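# Unroll a rolled necktie and lay it flat, folded

## Task

Get the necktie, which starts rolled up and folded, unrolled and resting flat on the table. Done means: it is doubled over once at its middle, stretched to its whole length, flat along all of it (the bend at the doubling may stay as a low loop), roughly aligned and roughly straight, opened to its full width, with no further folds, and no part of it hanging past the table edge. Dropping it into place is allowed.

## Robot and tools

Robot: two arms, left_arm (on the +y side) and right_arm (on the -y side). Each ends in a five-finger hand: left_arm has a left hand, right_arm a right hand. Bases stand near (+0.017, +0.334, +0.007) m and (+0.015, -0.273, +0.022) m.

Scene frame: origin at table-top height midway between the arms, +x away from the robot over the table, +z up. The names left/right do not match image sides. Printed hand positions and orientations (end_effector_position in metres, end_effector_quat_wxyz) are in this frame and may be off by a few cm.

Hand point: a point fixed to the palm, about 0.15 m out from the wrist face. Its +z runs along straight fingers, +y out of the palm, +x across the palm away from the thumb on the right hand, toward the thumb on the left hand. Straight fingertips reach 0.06-0.07 m past the point and sit 0.06 m behind it along -y. A wrist bracket on the little-finger side can collide with things.

The 28-number row (all values -1 to 1, always all 28 even if one arm is idle): left_arm dx, dy, dz, rx, ry, rz; left hand thumb_turn, thumb_bend, index, middle, ring, little, force_limit, speed; then the same 14 for right_arm. Pose numbers are offsets, not poses: they count from that arm's Hand target at the start of the action or move, along the Hand target's own axes. 1.0 equals 0.6 m for dx-dz or 180 degrees for rx-rz (rx, ry, rz form one rotation vector). Every row in an action counts from that same start, not from the row before; reusing an offset moves the arm again. All zeros re-asks for the current Hand target. Orientation is clipped each step to within 40 degrees of the measured one.

Hand numbers: for each finger motor -1 is open/straight, +1 closed/curled; thumb_turn -1 beside the palm, +1 opposite the fingers. force_limit maps -1..+1 to about 0..10 N at the fingertip (thumb motors up to 15 N). speed rises from near zero at -1 to full at +0.48 and above; use about -0.94 or lower for gentle closing. No value means 'unchanged': to keep a hand as is, resend its last executed eight numbers (or, if none yet, its hand_measured six plus hand_force_limit and hand_speed). To squeeze harder, raise force_limit and send a more-closed target than hand_measured; to loosen, send a more-open one. A thumb-opposed grip fits objects about 0.035-0.065 m thick; a thin cloth like a tie needs a pinch, since curled fingers alone stop short of the palm.

Tools:
- execute_actions(actions, cameras): actions is a list of actions; each action is up to 15 rows of 28 numbers, one row per 1/30 s step, the last row held to fill 15 steps. Images only come with an empty actions list or when cameras names them (["all"] for all).
- move(target, speed, blend, blocking, cameras): target is one 28-number row or a list of up to 15 rows, each an offset from the same starting Hand targets. speed in m/s per arm path, 0.002-4.3, default 0.25 (turns at twice that in rad/s); one value or one per target. blend in m rounds corners; 0 stops at each target. Paths run straight, last at least 0.5 s and at most 10 s, and do not avoid obstacles or the other arm; avoid routes passing near an arm's own base. blocking=false returns after about 0.5 s while the move continues.
- wait(seconds 0-10, cameras): holds commands and lets time pass.
- stop(cameras): brakes a running move.
- zoom_image(camera, region [x0,y0,x1,y1] pixels, max 504x504): closer look at the latest image of one of cam_high, cam_low, cam_roll_left, cam_roll_right, cam_left_wrist, cam_right_wrist (all 672x504).
- show_instructions(): shows reference images.
- finished_scene(scene): ends the given scene (1 or 2) irreversibly; the tie must stay correct without the robot.

Results: each arm's Hand target (the base for the next offsets), hand point pose, joint positions, velocities (may say within noise), torques, motor temperatures, and for hands hand_measured, hand_stopped_by (moving, target, force, stalled, fault) and hand_load_n (fingertip load, positive pushing open; a lost grip shows as load near 0). A move adds a 'move:' line: done, off_target, moving, held or fault, plus limits such as paced or held. Resting 1-3 cm (sometimes 5 cm) below the command is normal friction/sag, not contact; resend the missing distance as an offset if needed. MOTOR HOT appears near 85 °C; at 100 °C the arm drops for 30-60 s.

Avoid: the tie sliding or falling off the table, releasing it while it swings, fast impacts with the table, hard presses, large finger loads from pulling or twisting, the two hands touching or gripping each other, and any arm stop. To end a press, command back past the hand point. Small random pushes may disturb loose objects.

Each tool is called after "Request:" as a command line: name --argument value for each argument, lists and objects as JSON in quotes; but a table of rows of numbers goes row by row, as --pt "numbers of a row", without its own name.

Reference images:

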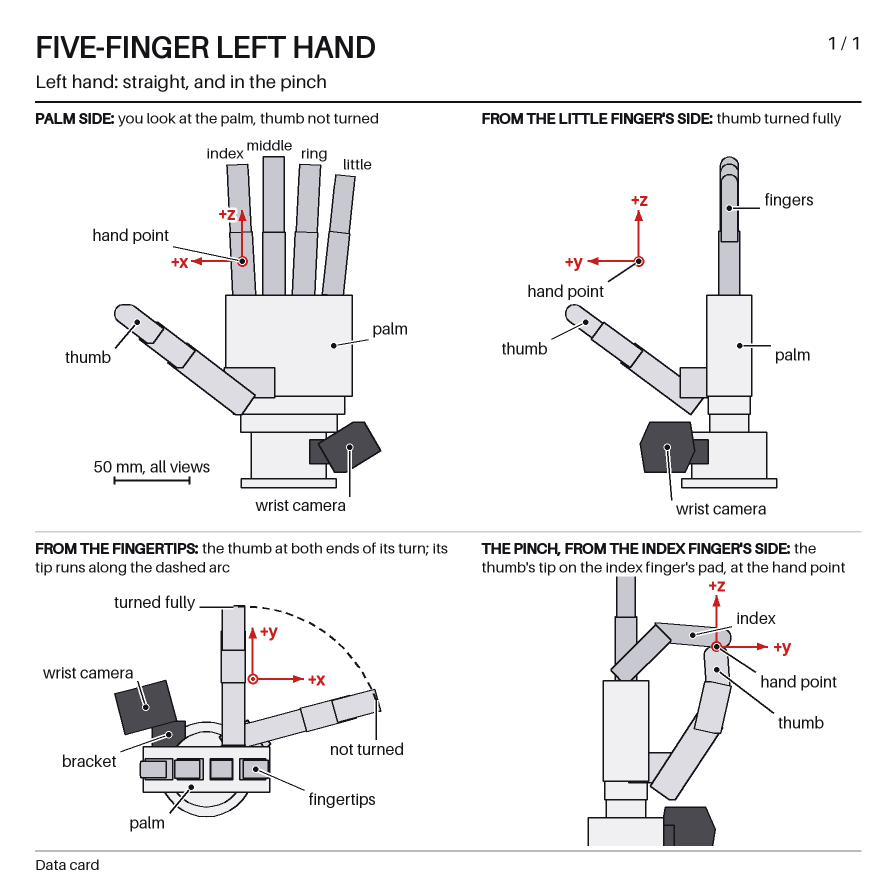

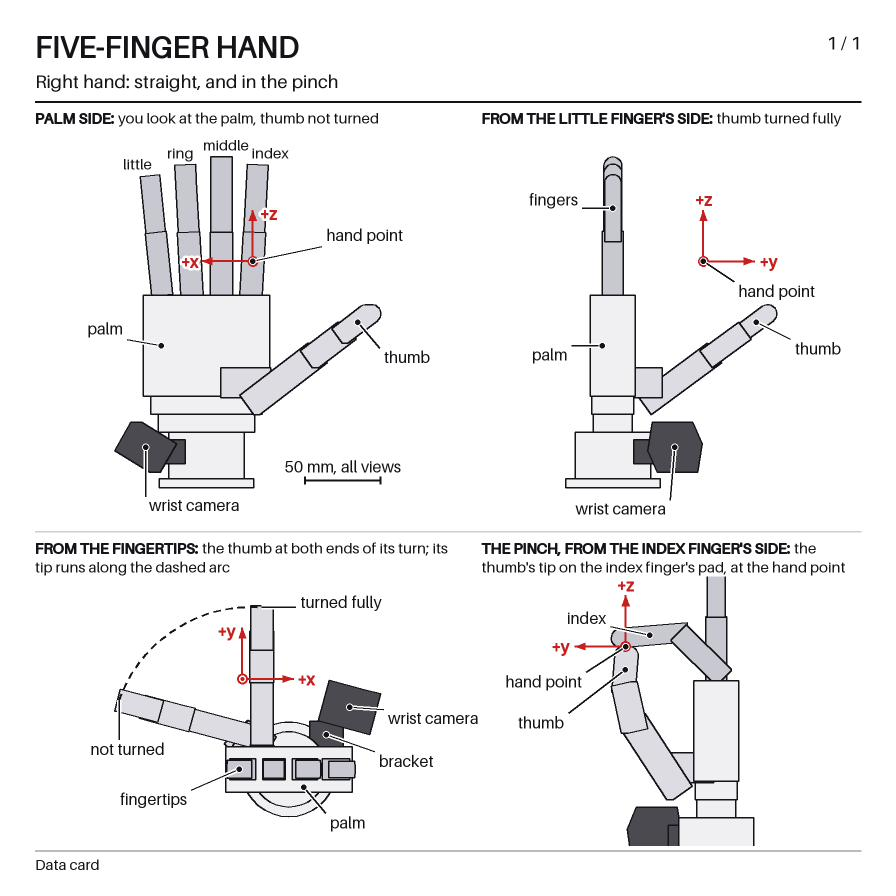

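## Session

Request:
execute_actions --actions '[]'

Scene clock: 0.00 s.
left_arm: end_effector_position=(+0.5890, -0.0641, +0.3168) hand_measured=(-1.000, -1.000, -1.000, -1.000, -1.000, -1.000) hand_load_n=(+0.0, +0.0, +0.0, +0.0, +0.0, +0.0) hand_stopped_by=(target, target, target, target, target, target) hand_force_limit=0.00 hand_speed=-0.80 end_effector_quat_wxyz=(-0.086, -0.443, +0.830, -0.327) | right_arm: end_effector_position=(+0.8774, -0.2313, +0.2394) hand_measured=(-1.000, -1.000, -1.000, -1.000, -1.000, -1.000) hand_load_n=(+0.0, +0.0, +0.0, +0.0, +0.0, +0.0) hand_stopped_by=(target, target, target, target, target, target) hand_force_limit=0.00 hand_speed=-0.80 end_effector_quat_wxyz=(+0.277, +0.057, +0.918, +0.279)
Joint positions: left_arm=[-0.435 2.111 2.431 -1.421 0.525 0.031] | right_arm=[-0.108 2.268 2.236 -0.935 -0.576 1.751]
Joint velocities: within noise
Joint torques (N m): no reading
Motor temperatures (°C): left_arm=[28 36 27 24 28 27] | right_arm=[24 33 21 25 25 26]
Heat: left arm: hottest shoulder 36 °C; right arm: hottest shoulder 33 °C.
Hand target: left_arm +0.5928, -0.0658, +0.3207; -0.081, -0.441, +0.830, -0.332 | right_arm +0.8817, -0.2319, +0.2427; +0.283, +0.055, +0.916, +0.278

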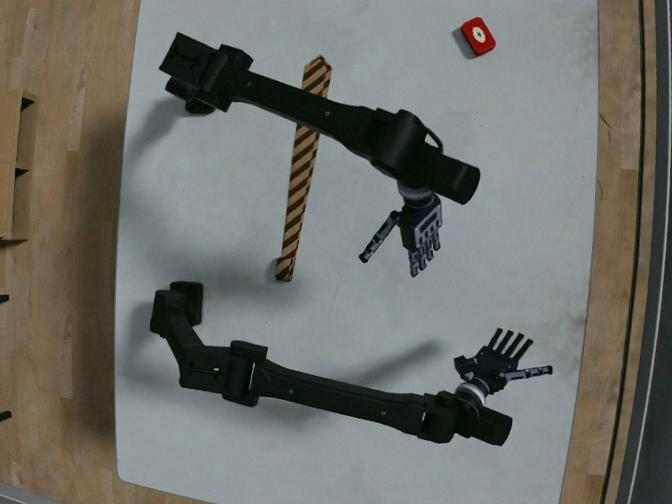

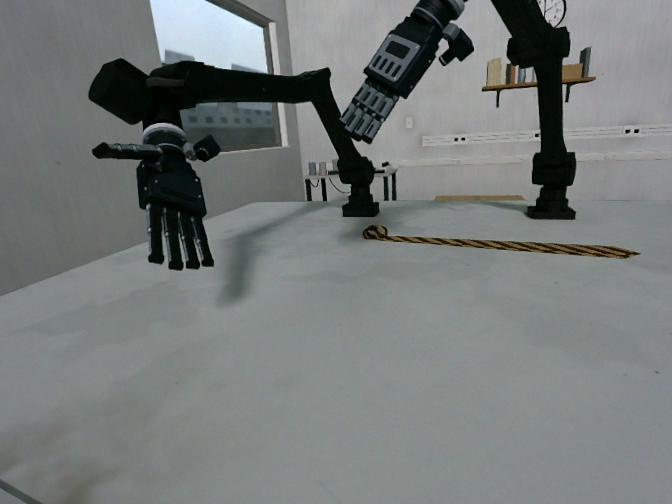

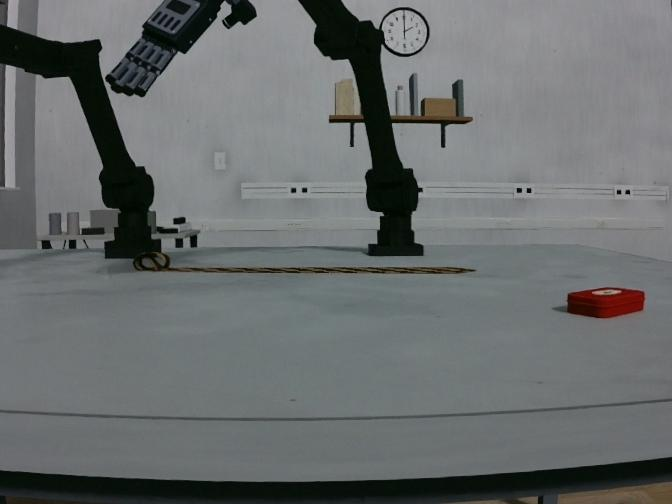

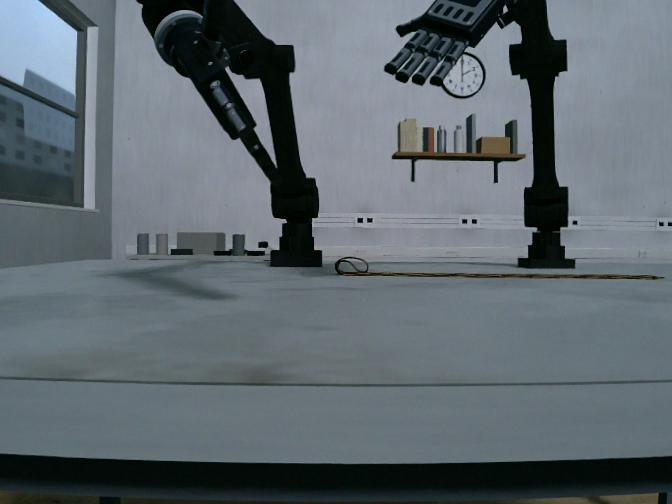

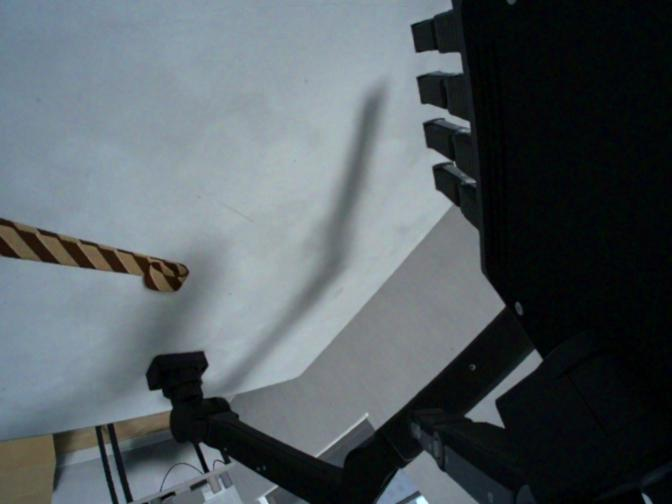

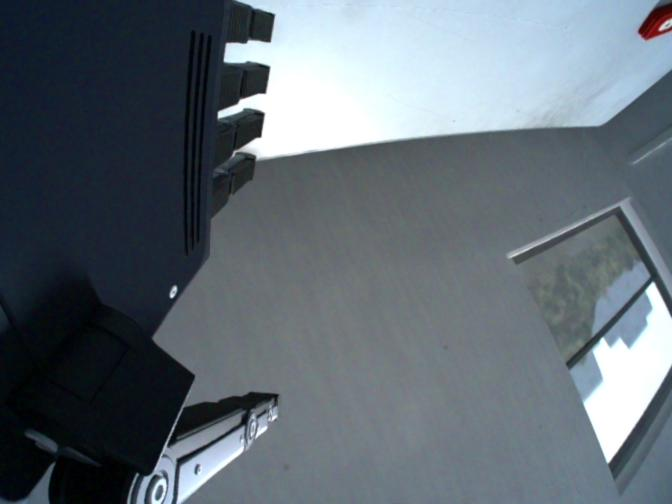

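Request:
zoom_image --camera "cam_roll_right" --region '[310, 235, 400, 290]'

Request:
zoom_image --camera "cam_high" --region '[240, 220, 340, 295]'

Request:
zoom_image --camera "cam_low" --region '[340, 205, 440, 270]'

Request:
zoom_image --camera "cam_high" --region '[270, 40, 370, 115]'

Request:
zoom_image --camera "cam_roll_left" --region '[100, 235, 220, 290]'

Scaled by 5.600 from the camera's 672x504 image, which has a finer 960x720 frame.

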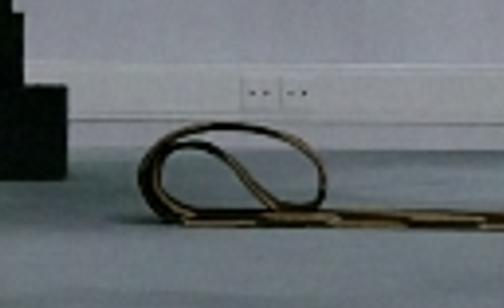

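Scaled by 5.040 from the camera's 672x504 image, which has a finer 960x720 frame.

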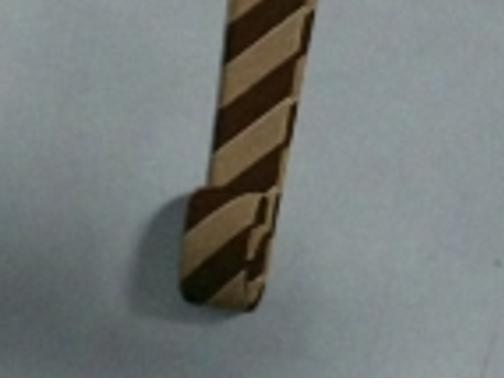

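Scaled by 5.040 from the camera's 672x504 image, which has a finer 960x720 frame.

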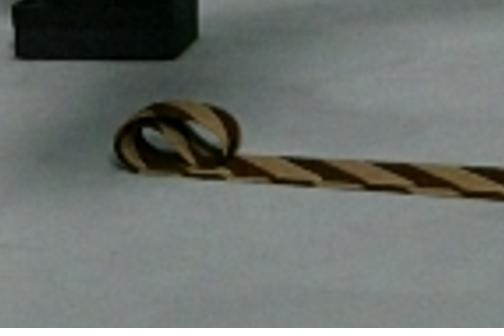

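Scaled by 5.040 from the camera's 672x504 image, which has a finer 960x720 frame.

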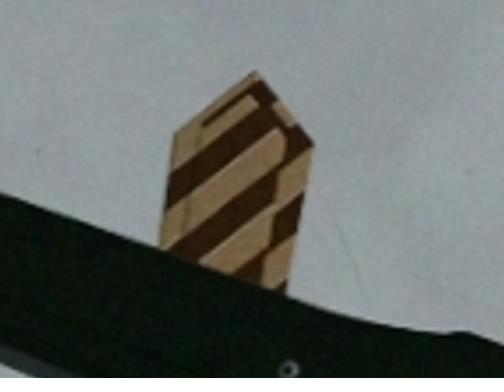

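Scaled by 4.200 from the camera's 672x504 image, which has a finer 960x720 frame.

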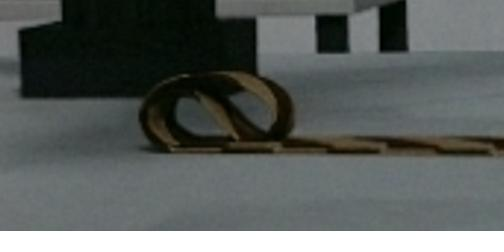

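Request:
move --pt "-0.756 0.248 -0.577 0.118 -0.133 -0.212 -1 -1 -1 -1 -1 -1 0 -0.8 0 0 0 0 0 0 -1 -1 -1 -1 -1 -1 0 -0.8" --pt "-0.756 0.248 -0.577 0.118 -0.133 -0.212 -1 -1 -1 -1 -1 -1 0 -0.8 0.847 0.382 -0.32 0.1826 0.1859 -0.0361 -1 -1 -1 -1 -1 -1 0 -0.8" --cameras '["cam_high","cam_low","cam_roll_right","cam_right_wrist"]'

Scene clock: 57.27 s.
left_arm: end_effector_position=(+0.6810, +0.5153, +0.3156) hand_measured=(-1.000, -1.000, -1.000, -1.000, -1.000, -1.000) hand_load_n=(+0.0, +0.0, +0.0, +0.0, +0.0, +0.0) hand_stopped_by=(target, target, target, target, target, target) hand_force_limit=0.00 hand_speed=-0.80 end_effector_quat_wxyz=(-0.062, +0.751, -0.568, +0.331) | right_arm: end_effector_position=(+0.3412, +0.0024, +0.2507) hand_measured=(-1.000, -1.000, -1.000, -1.000, -1.000, -1.000) hand_load_n=(+0.0, +0.0, +0.0, +0.0, -0.5, +0.0) hand_stopped_by=(target, target, target, target, target, target) hand_force_limit=0.00 hand_speed=-0.80 end_effector_quat_wxyz=(-0.003, -0.042, +0.999, +0.015)
Joint positions: left_arm=[0.441 2.073 2.366 -1.396 0.524 0.042] | right_arm=[0.62 1.295 1.247 -1.512 -0.028 2.089]
Joint torques (N m): left_arm=[-0.32 -18.32 12.57 0.47 0.37 -0.04] | right_arm=[0.85 -7.36 6.94 -0.05 -0.11 0.02]
Motor temperatures (°C): left_arm=[28 40 33 24 27 26] | right_arm=[24 39 26 25 24 25]
Heat: left arm: hottest shoulder 40 °C; right arm: hottest shoulder 39 °C.
Hand target: left_arm +0.6926, +0.5154, +0.3202; -0.066, +0.749, -0.567, +0.335 | right_arm +0.3395, -0.0004, +0.2495; +0.000, +0.000, +1.000, -0.001
Off the commanded pose: left_arm 0.012 m, 1 deg | right_arm 0.004 m, 5 deg.
joint sent to its limit (right arm) — joint 6 (wrist roll), upper limit. The joint targets are off in orientation, not in position.
move: off_target (left_arm, right_arm)
camera_calibration:
cam_right_wrist: T_world_to_cam=[[-0.34762, 0.937566, -0.0114347, 0.122647], [0.787322, 0.298494, 0.539467, -0.411253], [0.509199, 0.178527, -0.841929, 0.154154], [0, 0, 0, 1]] pos_world=[0.287928, -0.0197541, 0.353047]
Images, in order (width x height): cam_high 672x504, cam_low 672x504, cam_roll_right 672x504, cam_right_wrist 672x504.

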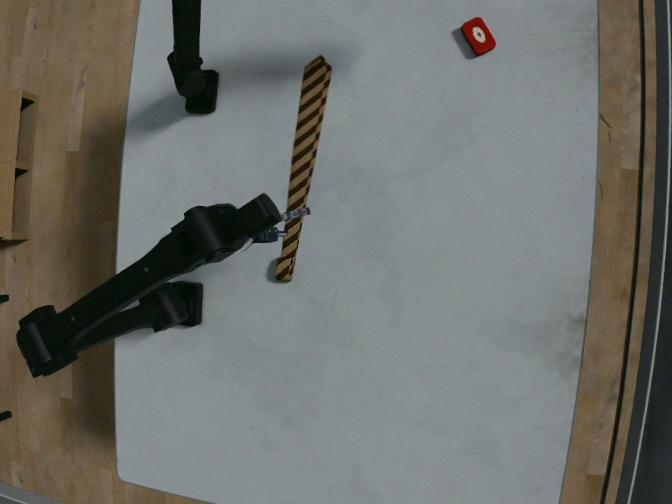

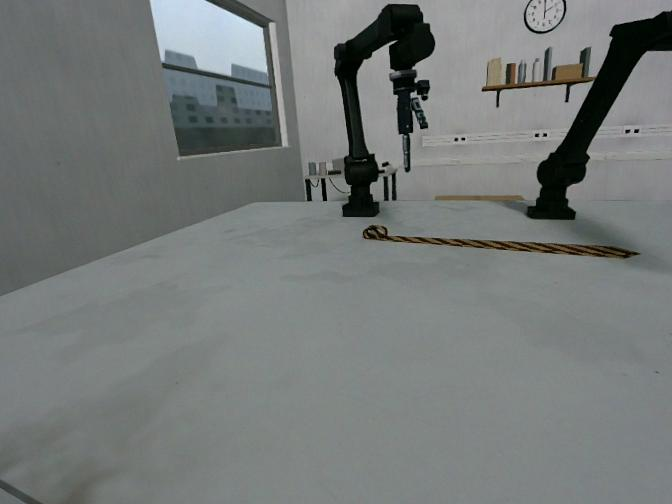

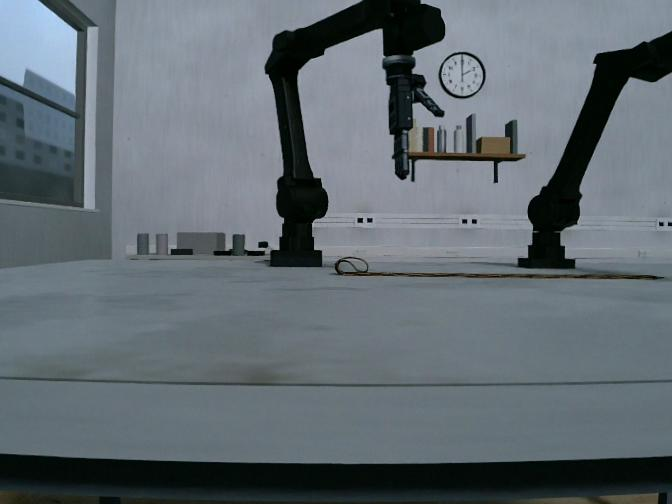

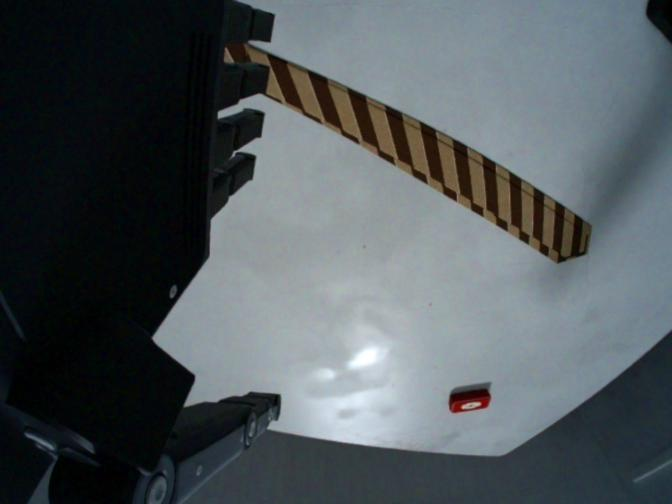

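Request:
move --target '[0,0,0,0,0,0,-1,-1,-1,-1,-1,-1,0,-0.8,0,0,0.25,0,0,0,-1,-1,-1,-1,-1,-1,0,-0.8]' --cameras '["cam_high","cam_low","cam_roll_right"]'

Request:
zoom_image --camera "cam_roll_right" --region '[310, 190, 450, 290]'

Request:
zoom_image --camera "cam_low" --region '[340, 170, 480, 270]'

Scene clock: 62.53 s.
left_arm: end_effector_position=(+0.6810, +0.5153, +0.3156) hand_measured=(-1.000, -1.000, -1.000, -1.000, -1.000, -1.000) hand_load_n=(+0.0, +0.0, +0.0, +0.0, +0.0, +0.0) hand_stopped_by=(target, target, target, target, target, target) hand_force_limit=0.00 hand_speed=-0.80 end_effector_quat_wxyz=(-0.062, +0.751, -0.568, +0.331) | right_arm: end_effector_position=(+0.3341, -0.0026, +0.0967) hand_measured=(-1.000, -1.000, -1.000, -1.000, -1.000, -1.000) hand_load_n=(+0.0, +0.0, +0.0, +0.0, +0.0, +0.0) hand_stopped_by=(target, target, target, target, target, target) hand_force_limit=0.00 hand_speed=-0.80 end_effector_quat_wxyz=(-0.016, -0.042, +0.999, +0.007)
Joint positions: left_arm=[0.441 2.073 2.366 -1.396 0.524 0.042] | right_arm=[0.62 1.4 0.93 -1.12 -0.028 2.089]
Joint torques (N m): left_arm=[-0.21 -18.26 12.6 0.49 0.37 -0.04] | right_arm=[0.67 -7.94 6.58 0.85 -0.14 0.03]
Heat: left arm: hottest shoulder 40 °C; right arm: hottest shoulder 38 °C.
Hand target: left_arm +0.6926, +0.5154, +0.3202; -0.066, +0.749, -0.567, +0.335 | right_arm +0.3394, -0.0006, +0.0994; +0.000, +0.000, +1.000, -0.001
Off the commanded pose: left_arm 0.012 m, 1 deg | right_arm 0.006 m, 5 deg.
joint sent to its limit (right arm) — joint 6 (wrist roll), upper limit. The joint targets are off in orientation, not in position.
move: off_target (left_arm, right_arm)
Images, in order (width x height): cam_high 672x504, cam_low 672x504, cam_roll_right 672x504.

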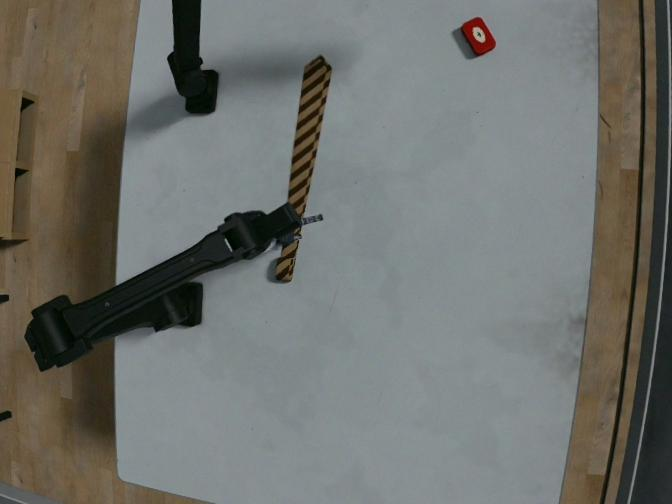

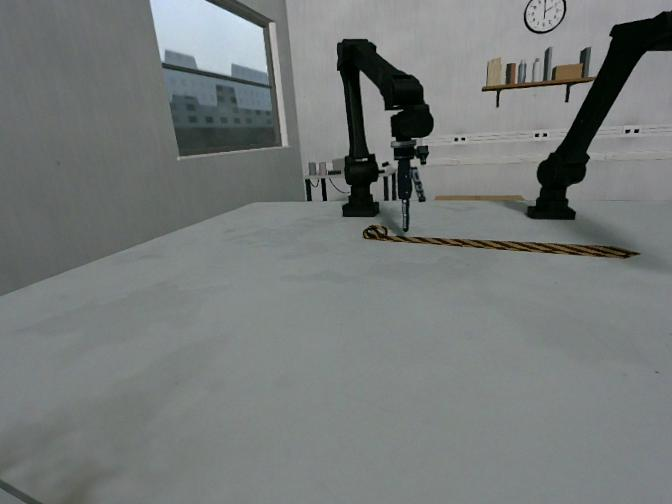

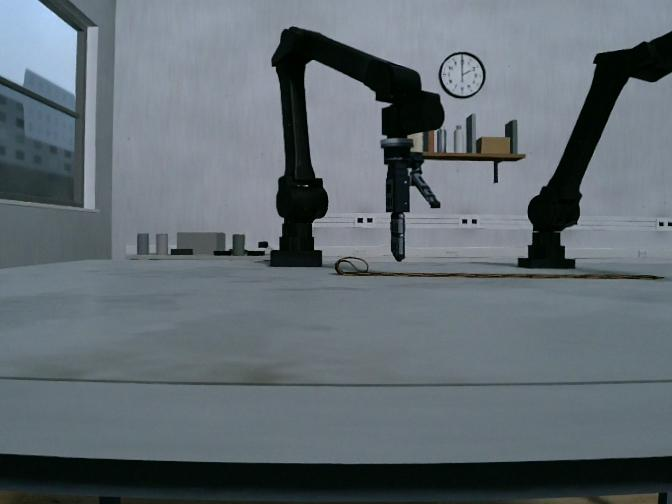

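Scaled by 3.600 from the camera's 672x504 image, which has a finer 960x720 frame.

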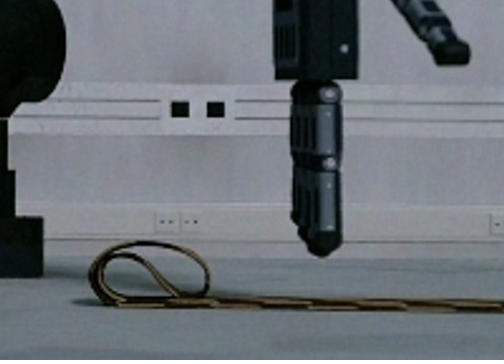

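Scaled by 3.600 from the camera's 672x504 image, which has a finer 960x720 frame.

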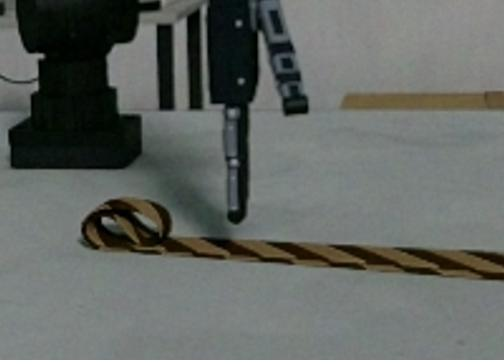

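Request:
move --pt "0 0 0 0 0 0 -1 -1 -1 -1 -1 -1 0 -0.8 0 0 0.027 0 0 0 -1 -1 -1 -1 -1 -1 0 -0.8" --pt "0 0 0 0 0 0 -1 -1 -1 -1 -1 -1 0 -0.8 0.017 -0.2 0.027 0 0 0 -1 -1 -1 -1 -1 -1 0 -0.8" --speed 0.12 --cameras '["cam_high","cam_low","cam_roll_right"]'

Request:
zoom_image --camera "cam_roll_right" --region '[260, 190, 400, 290]'

Request:
zoom_image --camera "cam_low" --region '[300, 170, 440, 270]'

Scene clock: 71.77 s.
left_arm: end_effector_position=(+0.6810, +0.5153, +0.3156) hand_measured=(-1.000, -1.000, -1.000, -1.000, -1.000, -1.000) hand_load_n=(+0.0, +0.0, +0.0, +0.0, +0.0, +0.0) hand_stopped_by=(target, target, target, target, target, target) hand_force_limit=0.00 hand_speed=-0.80 end_effector_quat_wxyz=(-0.062, +0.751, -0.568, +0.331) | right_arm: end_effector_position=(+0.3319, -0.1195, +0.0836) hand_measured=(-1.000, -1.000, -1.000, -1.000, -1.000, -1.000) hand_load_n=(+0.0, +0.0, +0.0, +0.0, +0.0, +0.0) hand_stopped_by=(target, target, target, target, target, target) hand_force_limit=0.00 hand_speed=-0.80 end_effector_quat_wxyz=(+0.002, +0.004, +1.000, +0.001)
Joint positions: left_arm=[0.441 2.073 2.366 -1.396 0.524 0.042] | right_arm=[0.336 1.242 0.746 -1.071 -0.001 1.896]
Joint torques (N m): left_arm=[-0.26 -18.2 12.59 0.49 0.37 -0.04] | right_arm=[1.03 -5.71 6.09 0.12 0.08 -0.16]
Heat: left arm: hottest shoulder 40 °C; right arm: hottest shoulder 37 °C.
Hand target: left_arm +0.6926, +0.5154, +0.3202; -0.066, +0.749, -0.567, +0.335 | right_arm +0.3293, -0.1207, +0.0834; +0.000, +0.000, +1.000, -0.001
Off the commanded pose: left_arm 0.012 m, 1 deg | right_arm 0.003 m, 1 deg.
move: off_target (left_arm)
Images, in order (width x height): cam_high 672x504, cam_low 672x504, cam_roll_right 672x504.

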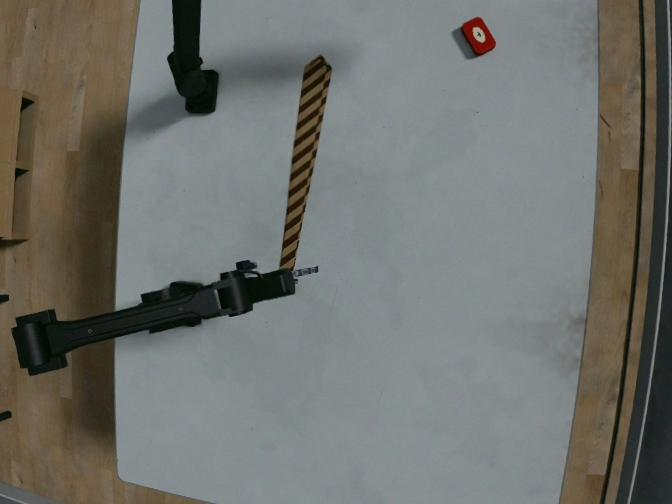

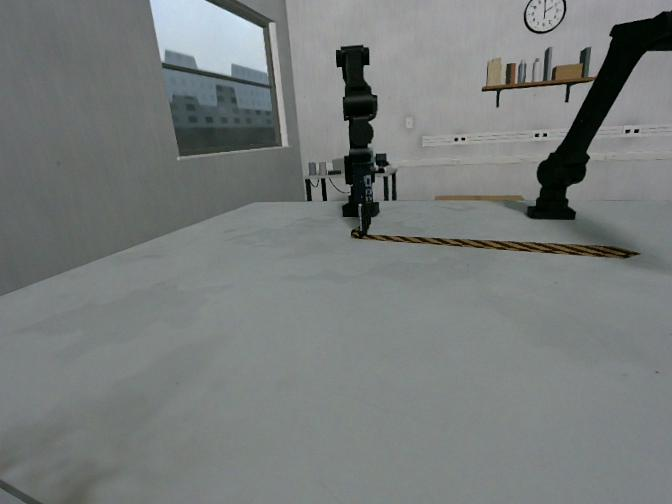

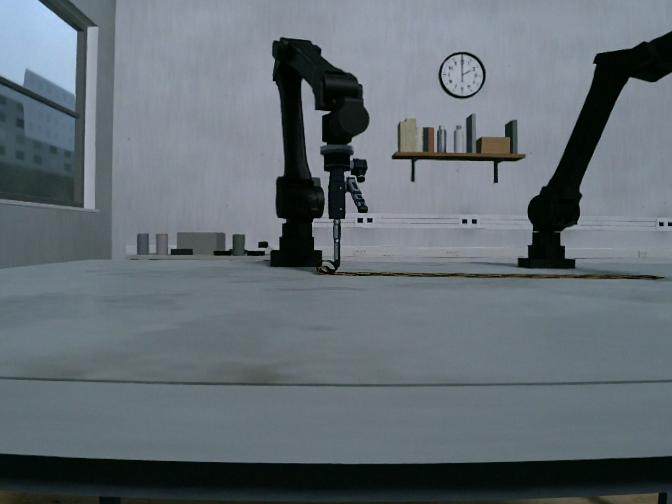

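Scaled by 3.600 from the camera's 672x504 image, which has a finer 960x720 frame.

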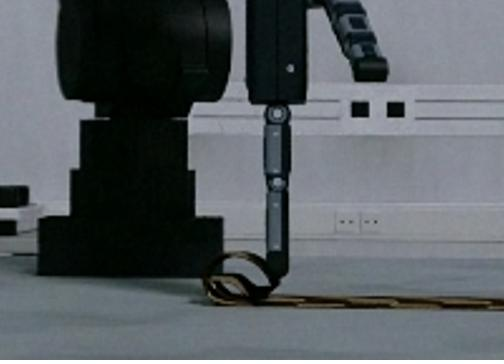

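Scaled by 3.600 from the camera's 672x504 image, which has a finer 960x720 frame.

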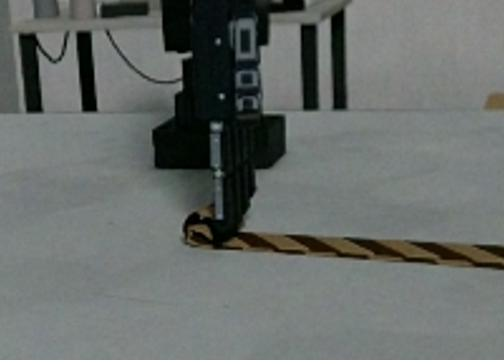

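Request:
move --target '[0,0,0,0,0,0,-1,-1,-1,-1,-1,-1,0,-0.8,0.02,-0.15,0,0,0,0,-1,-1,-1,-1,-1,-1,0,-0.8]' --speed 0.1 --cameras '["cam_high","cam_low","cam_roll_right"]'

Request:
zoom_image --camera "cam_roll_right" --region '[220, 190, 360, 290]'

Request:
zoom_image --camera "cam_low" --region '[260, 170, 400, 270]'

Scene clock: 77.10 s.
left_arm: end_effector_position=(+0.6810, +0.5153, +0.3156) hand_measured=(-1.000, -1.000, -1.000, -1.000, -1.000, -1.000) hand_load_n=(+0.0, +0.0, +0.0, +0.0, +0.0, +0.0) hand_stopped_by=(target, target, target, target, target, target) hand_force_limit=0.00 hand_speed=-0.80 end_effector_quat_wxyz=(-0.062, +0.751, -0.568, +0.331) | right_arm: end_effector_position=(+0.3227, -0.2097, +0.0851) hand_measured=(-1.000, -1.000, -1.000, -1.000, -1.000, -1.000) hand_load_n=(+0.0, +0.0, +0.0, +0.0, +0.0, +0.0) hand_stopped_by=(target, target, target, target, target, target) hand_force_limit=0.00 hand_speed=-0.80 end_effector_quat_wxyz=(+0.006, +0.003, +1.000, +0.000)
Joint positions: left_arm=[0.441 2.073 2.366 -1.396 0.524 0.042] | right_arm=[0.032 1.163 0.688 -1.084 0 1.591]
Joint torques (N m): left_arm=[-0.26 -18.26 12.57 0.47 0.37 -0.03] | right_arm=[0.91 -4.78 5.91 -0.05 0.07 -0.18]
Heat: left arm: hottest shoulder 40 °C; right arm: hottest shoulder 36 °C.
Hand target: left_arm +0.6926, +0.5154, +0.3202; -0.066, +0.749, -0.567, +0.335 | right_arm +0.3173, -0.2107, +0.0835; +0.000, +0.000, +1.000, -0.001
Off the commanded pose: left_arm 0.012 m, 1 deg | right_arm 0.006 m, 1 deg.
move: off_target (left_arm)
Images, in order (width x height): cam_high 672x504, cam_low 672x504, cam_roll_right 672x504.

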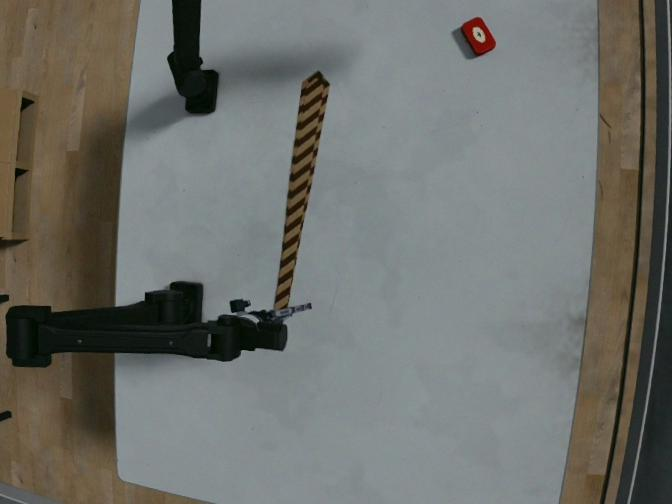

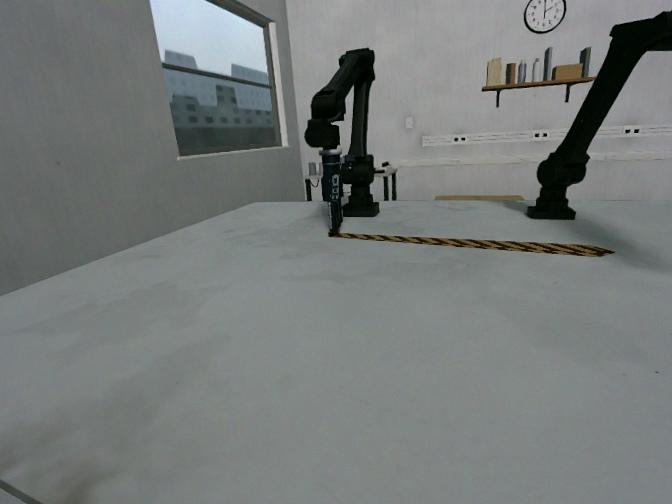

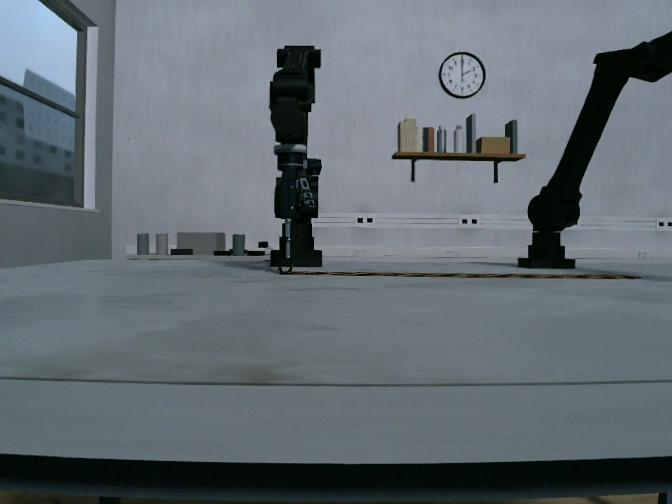

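Scaled by 3.600 from the camera's 672x504 image, which has a finer 960x720 frame.

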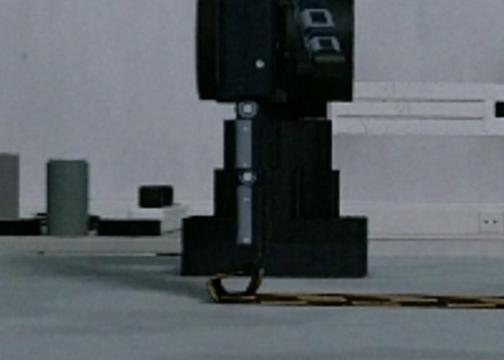

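Scaled by 3.600 from the camera's 672x504 image, which has a finer 960x720 frame.

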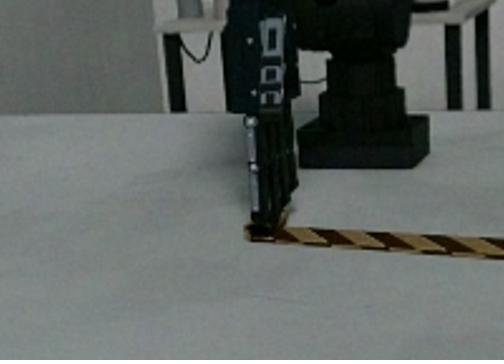

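Request:
move --target '[0,0,0,0,0,0,-1,-1,-1,-1,-1,-1,0,-0.8,0,0.1,-0.15,0,0,0,-1,-1,-1,-1,-1,-1,0,-0.8]' --speed 0.15 --cameras '["cam_high","cam_low","cam_roll_right"]'

Request:
zoom_image --camera "cam_roll_right" --region '[240, 190, 380, 290]'

Request:
zoom_image --camera "cam_low" --region '[260, 170, 400, 270]'

Scene clock: 82.03 s.
left_arm: end_effector_position=(+0.6810, +0.5153, +0.3156) hand_measured=(-1.000, -1.000, -1.000, -1.000, -1.000, -1.000) hand_load_n=(+0.0, +0.0, +0.0, +0.0, +0.0, +0.0) hand_stopped_by=(target, target, target, target, target, target) hand_force_limit=0.00 hand_speed=-0.80 end_effector_quat_wxyz=(-0.062, +0.751, -0.568, +0.331) | right_arm: end_effector_position=(+0.3082, -0.1531, +0.1596) hand_measured=(-1.000, -1.000, -1.000, -1.000, -1.000, -1.000) hand_load_n=(+0.0, +0.0, +0.0, +0.0, +0.0, +0.0) hand_stopped_by=(target, target, target, target, target, target) hand_force_limit=0.00 hand_speed=-0.80 end_effector_quat_wxyz=(-0.012, -0.004, +1.000, -0.003)
Joint positions: left_arm=[0.441 2.073 2.366 -1.396 0.524 0.042] | right_arm=[0.243 1.086 0.846 -1.356 0 1.787]
Joint torques (N m): left_arm=[-0.26 -18.26 12.6 0.47 0.37 -0.04] | right_arm=[1.44 -4.19 9.5 -0.16 0.03 0.05]
Motor temperatures (°C): left_arm=[27 40 38 23 26 26] | right_arm=[24 36 25 24 24 24]
Heat: left arm: hottest shoulder 40 °C; right arm: hottest shoulder 36 °C.
Hand target: left_arm +0.6926, +0.5154, +0.3202; -0.066, +0.749, -0.567, +0.335 | right_arm +0.3174, -0.1505, +0.1734; +0.000, -0.001, +1.000, -0.001
Off the commanded pose: left_arm 0.012 m, 1 deg | right_arm 0.017 m, 1 deg.
move: off_target (left_arm, right_arm)
Images, in order (width x height): cam_high 672x504, cam_low 672x504, cam_roll_right 672x504.

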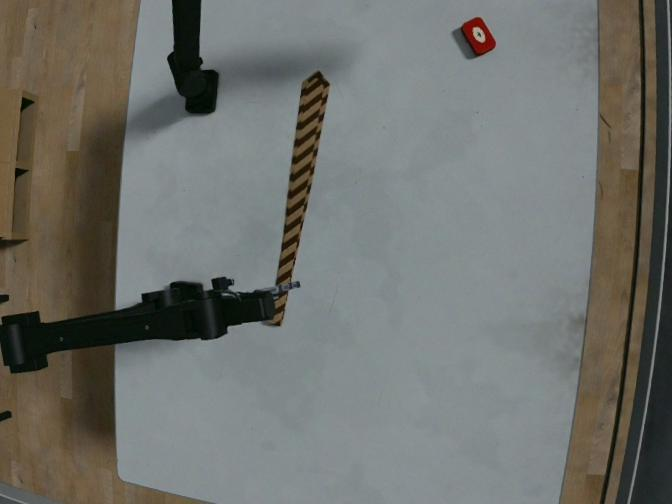

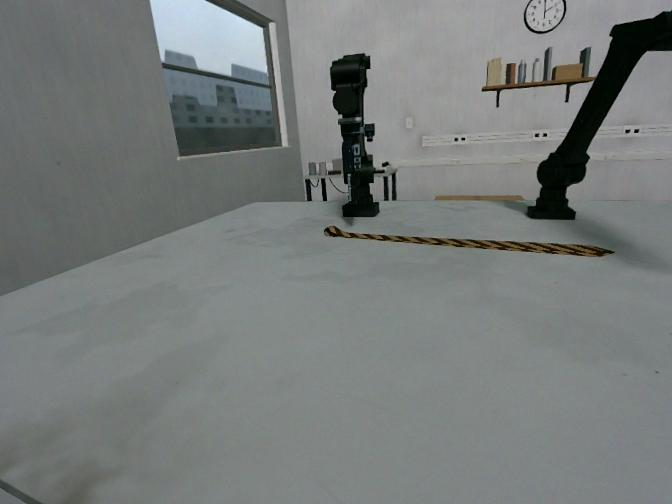

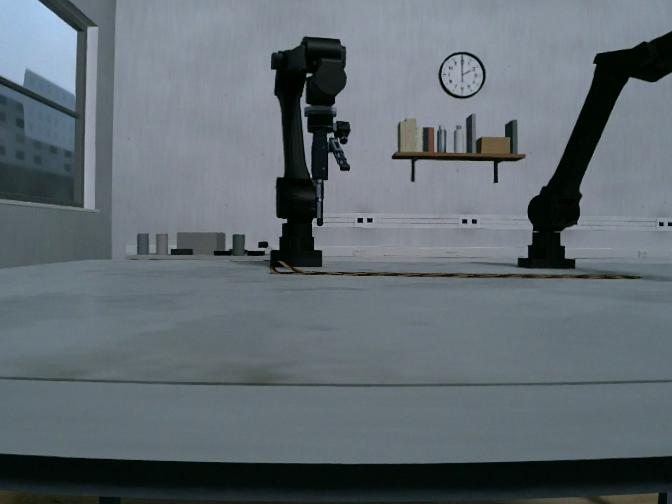

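Scaled by 3.600 from the camera's 672x504 image, which has a finer 960x720 frame.

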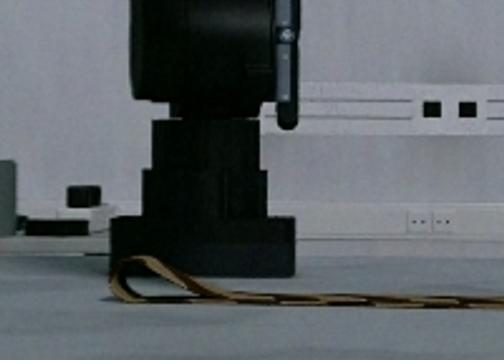

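Scaled by 3.600 from the camera's 672x504 image, which has a finer 960x720 frame.

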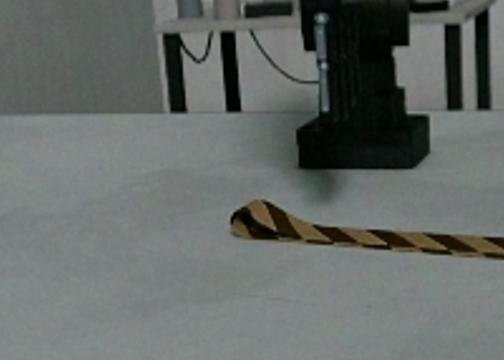

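Request:
move --target '[0,0,0,0,0,0,-1,-1,-1,-1,-1,-1,0,-0.8,-0.138,-0.25,-0.045,0,0,-0.5,-1,-1,-0.1,1,1,1,0,-0.2]' --cameras '["cam_high","cam_low","cam_roll_right","cam_right_wrist"]'

Request:
zoom_image --camera "cam_roll_right" --region '[230, 170, 370, 290]'

Request:
zoom_image --camera "cam_high" --region '[230, 270, 330, 345]'

Scene clock: 117.00 s.
left_arm: end_effector_position=(+0.6810, +0.5153, +0.3156) hand_measured=(-1.000, -1.000, -1.000, -1.000, -1.000, -1.000) hand_load_n=(+0.0, +0.0, +0.0, +0.0, +0.0, +0.0) hand_stopped_by=(target, target, target, target, target, target) hand_force_limit=0.00 hand_speed=-0.80 end_effector_quat_wxyz=(-0.062, +0.751, -0.568, +0.331) | right_arm: end_effector_position=(+0.3897, -0.2962, +0.1934) hand_measured=(-1.000, -1.000, -0.100, +1.000, +1.000, +1.000) hand_load_n=(+0.0, +0.0, +0.0, +0.0, +0.0, +0.0) hand_stopped_by=(target, target, target, target, target, target) hand_force_limit=0.00 hand_speed=-0.20 end_effector_quat_wxyz=(+0.005, +0.706, -0.708, -0.004)
Joint positions: left_arm=[0.441 2.073 2.366 -1.396 0.524 0.042] | right_arm=[-0.103 1.511 1.316 -1.388 0.003 -0.119]
Joint torques (N m): left_arm=[-0.26 -18.32 12.57 0.46 0.37 -0.04] | right_arm=[0.5 -9.17 9.95 -0.2 -0.03 -0.15]
Heat: left arm: hottest elbow 42 °C; right arm: hottest shoulder 34 °C.
Hand target: left_arm +0.6926, +0.5154, +0.3202; -0.066, +0.749, -0.567, +0.335 | right_arm +0.4003, -0.3004, +0.2007; +0.001, +0.707, -0.707, +0.000
Off the commanded pose: left_arm 0.012 m, 1 deg | right_arm 0.014 m, 1 deg.
move: off_target (left_arm, right_arm)
camera_calibration:
cam_right_wrist: T_world_to_cam=[[-0.963887, -0.264796, -0.0283828, 0.30605], [-0.238005, 0.808707, 0.53791, 0.221613], [-0.119483, 0.525239, -0.842525, 0.482328], [0, 0, 0, 1]] pos_world=[0.405372, -0.351516, 0.295852]
Images, in order (width x height): cam_high 672x504, cam_low 672x504, cam_roll_right 672x504, cam_right_wrist 672x504.

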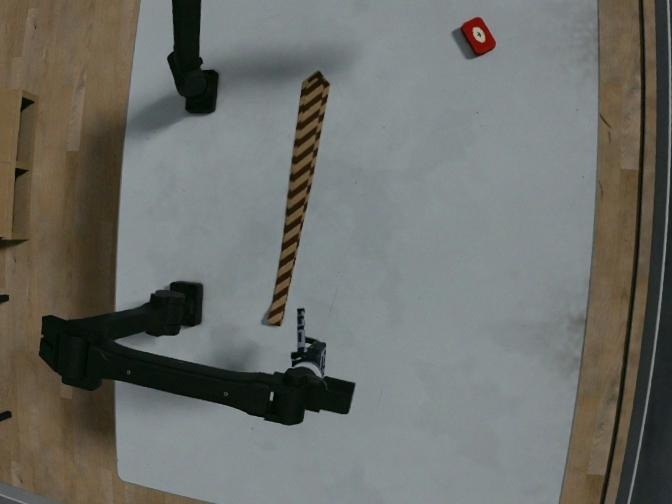

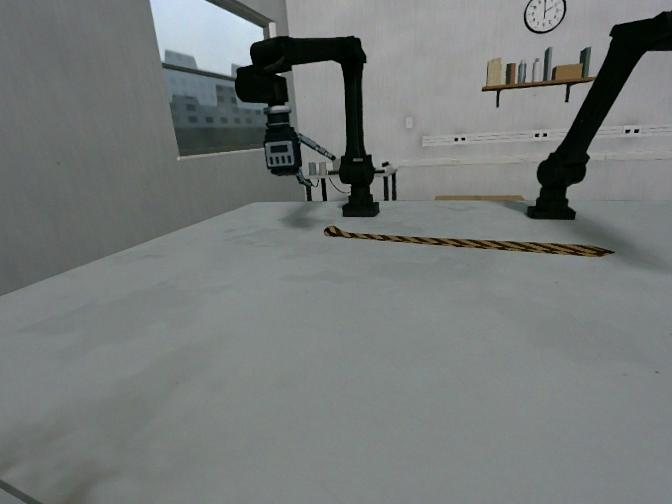

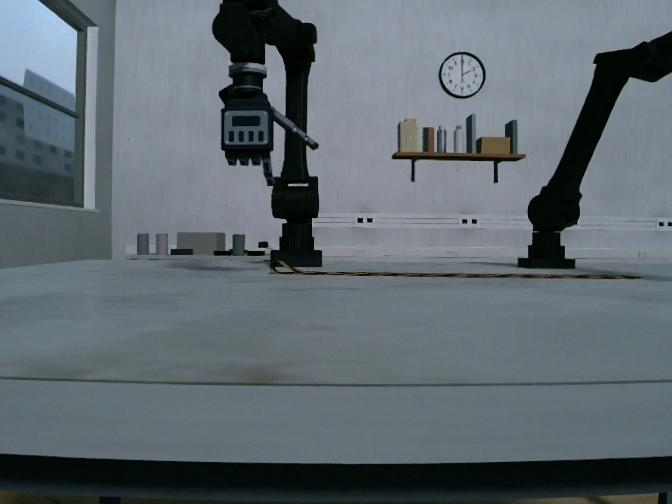

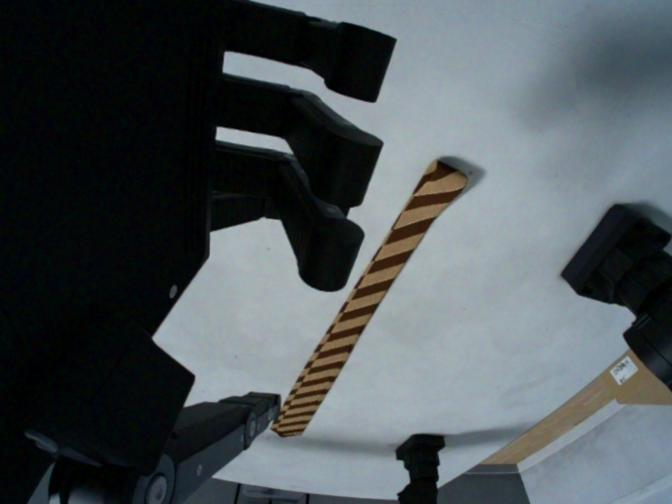

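Scaled by 3.600 from the camera's 672x504 image, which has a finer 960x720 frame.

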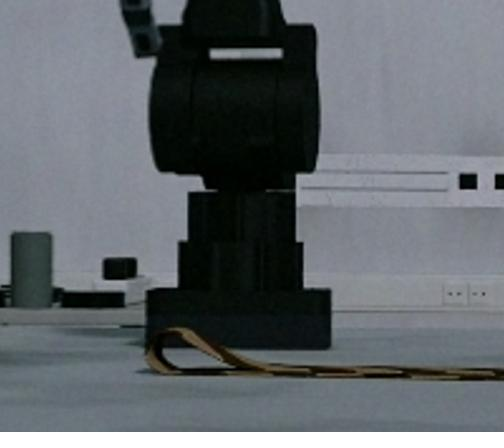

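Scaled by 5.040 from the camera's 672x504 image, which has a finer 960x720 frame.

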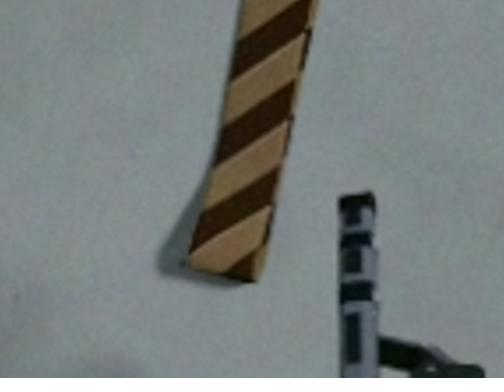

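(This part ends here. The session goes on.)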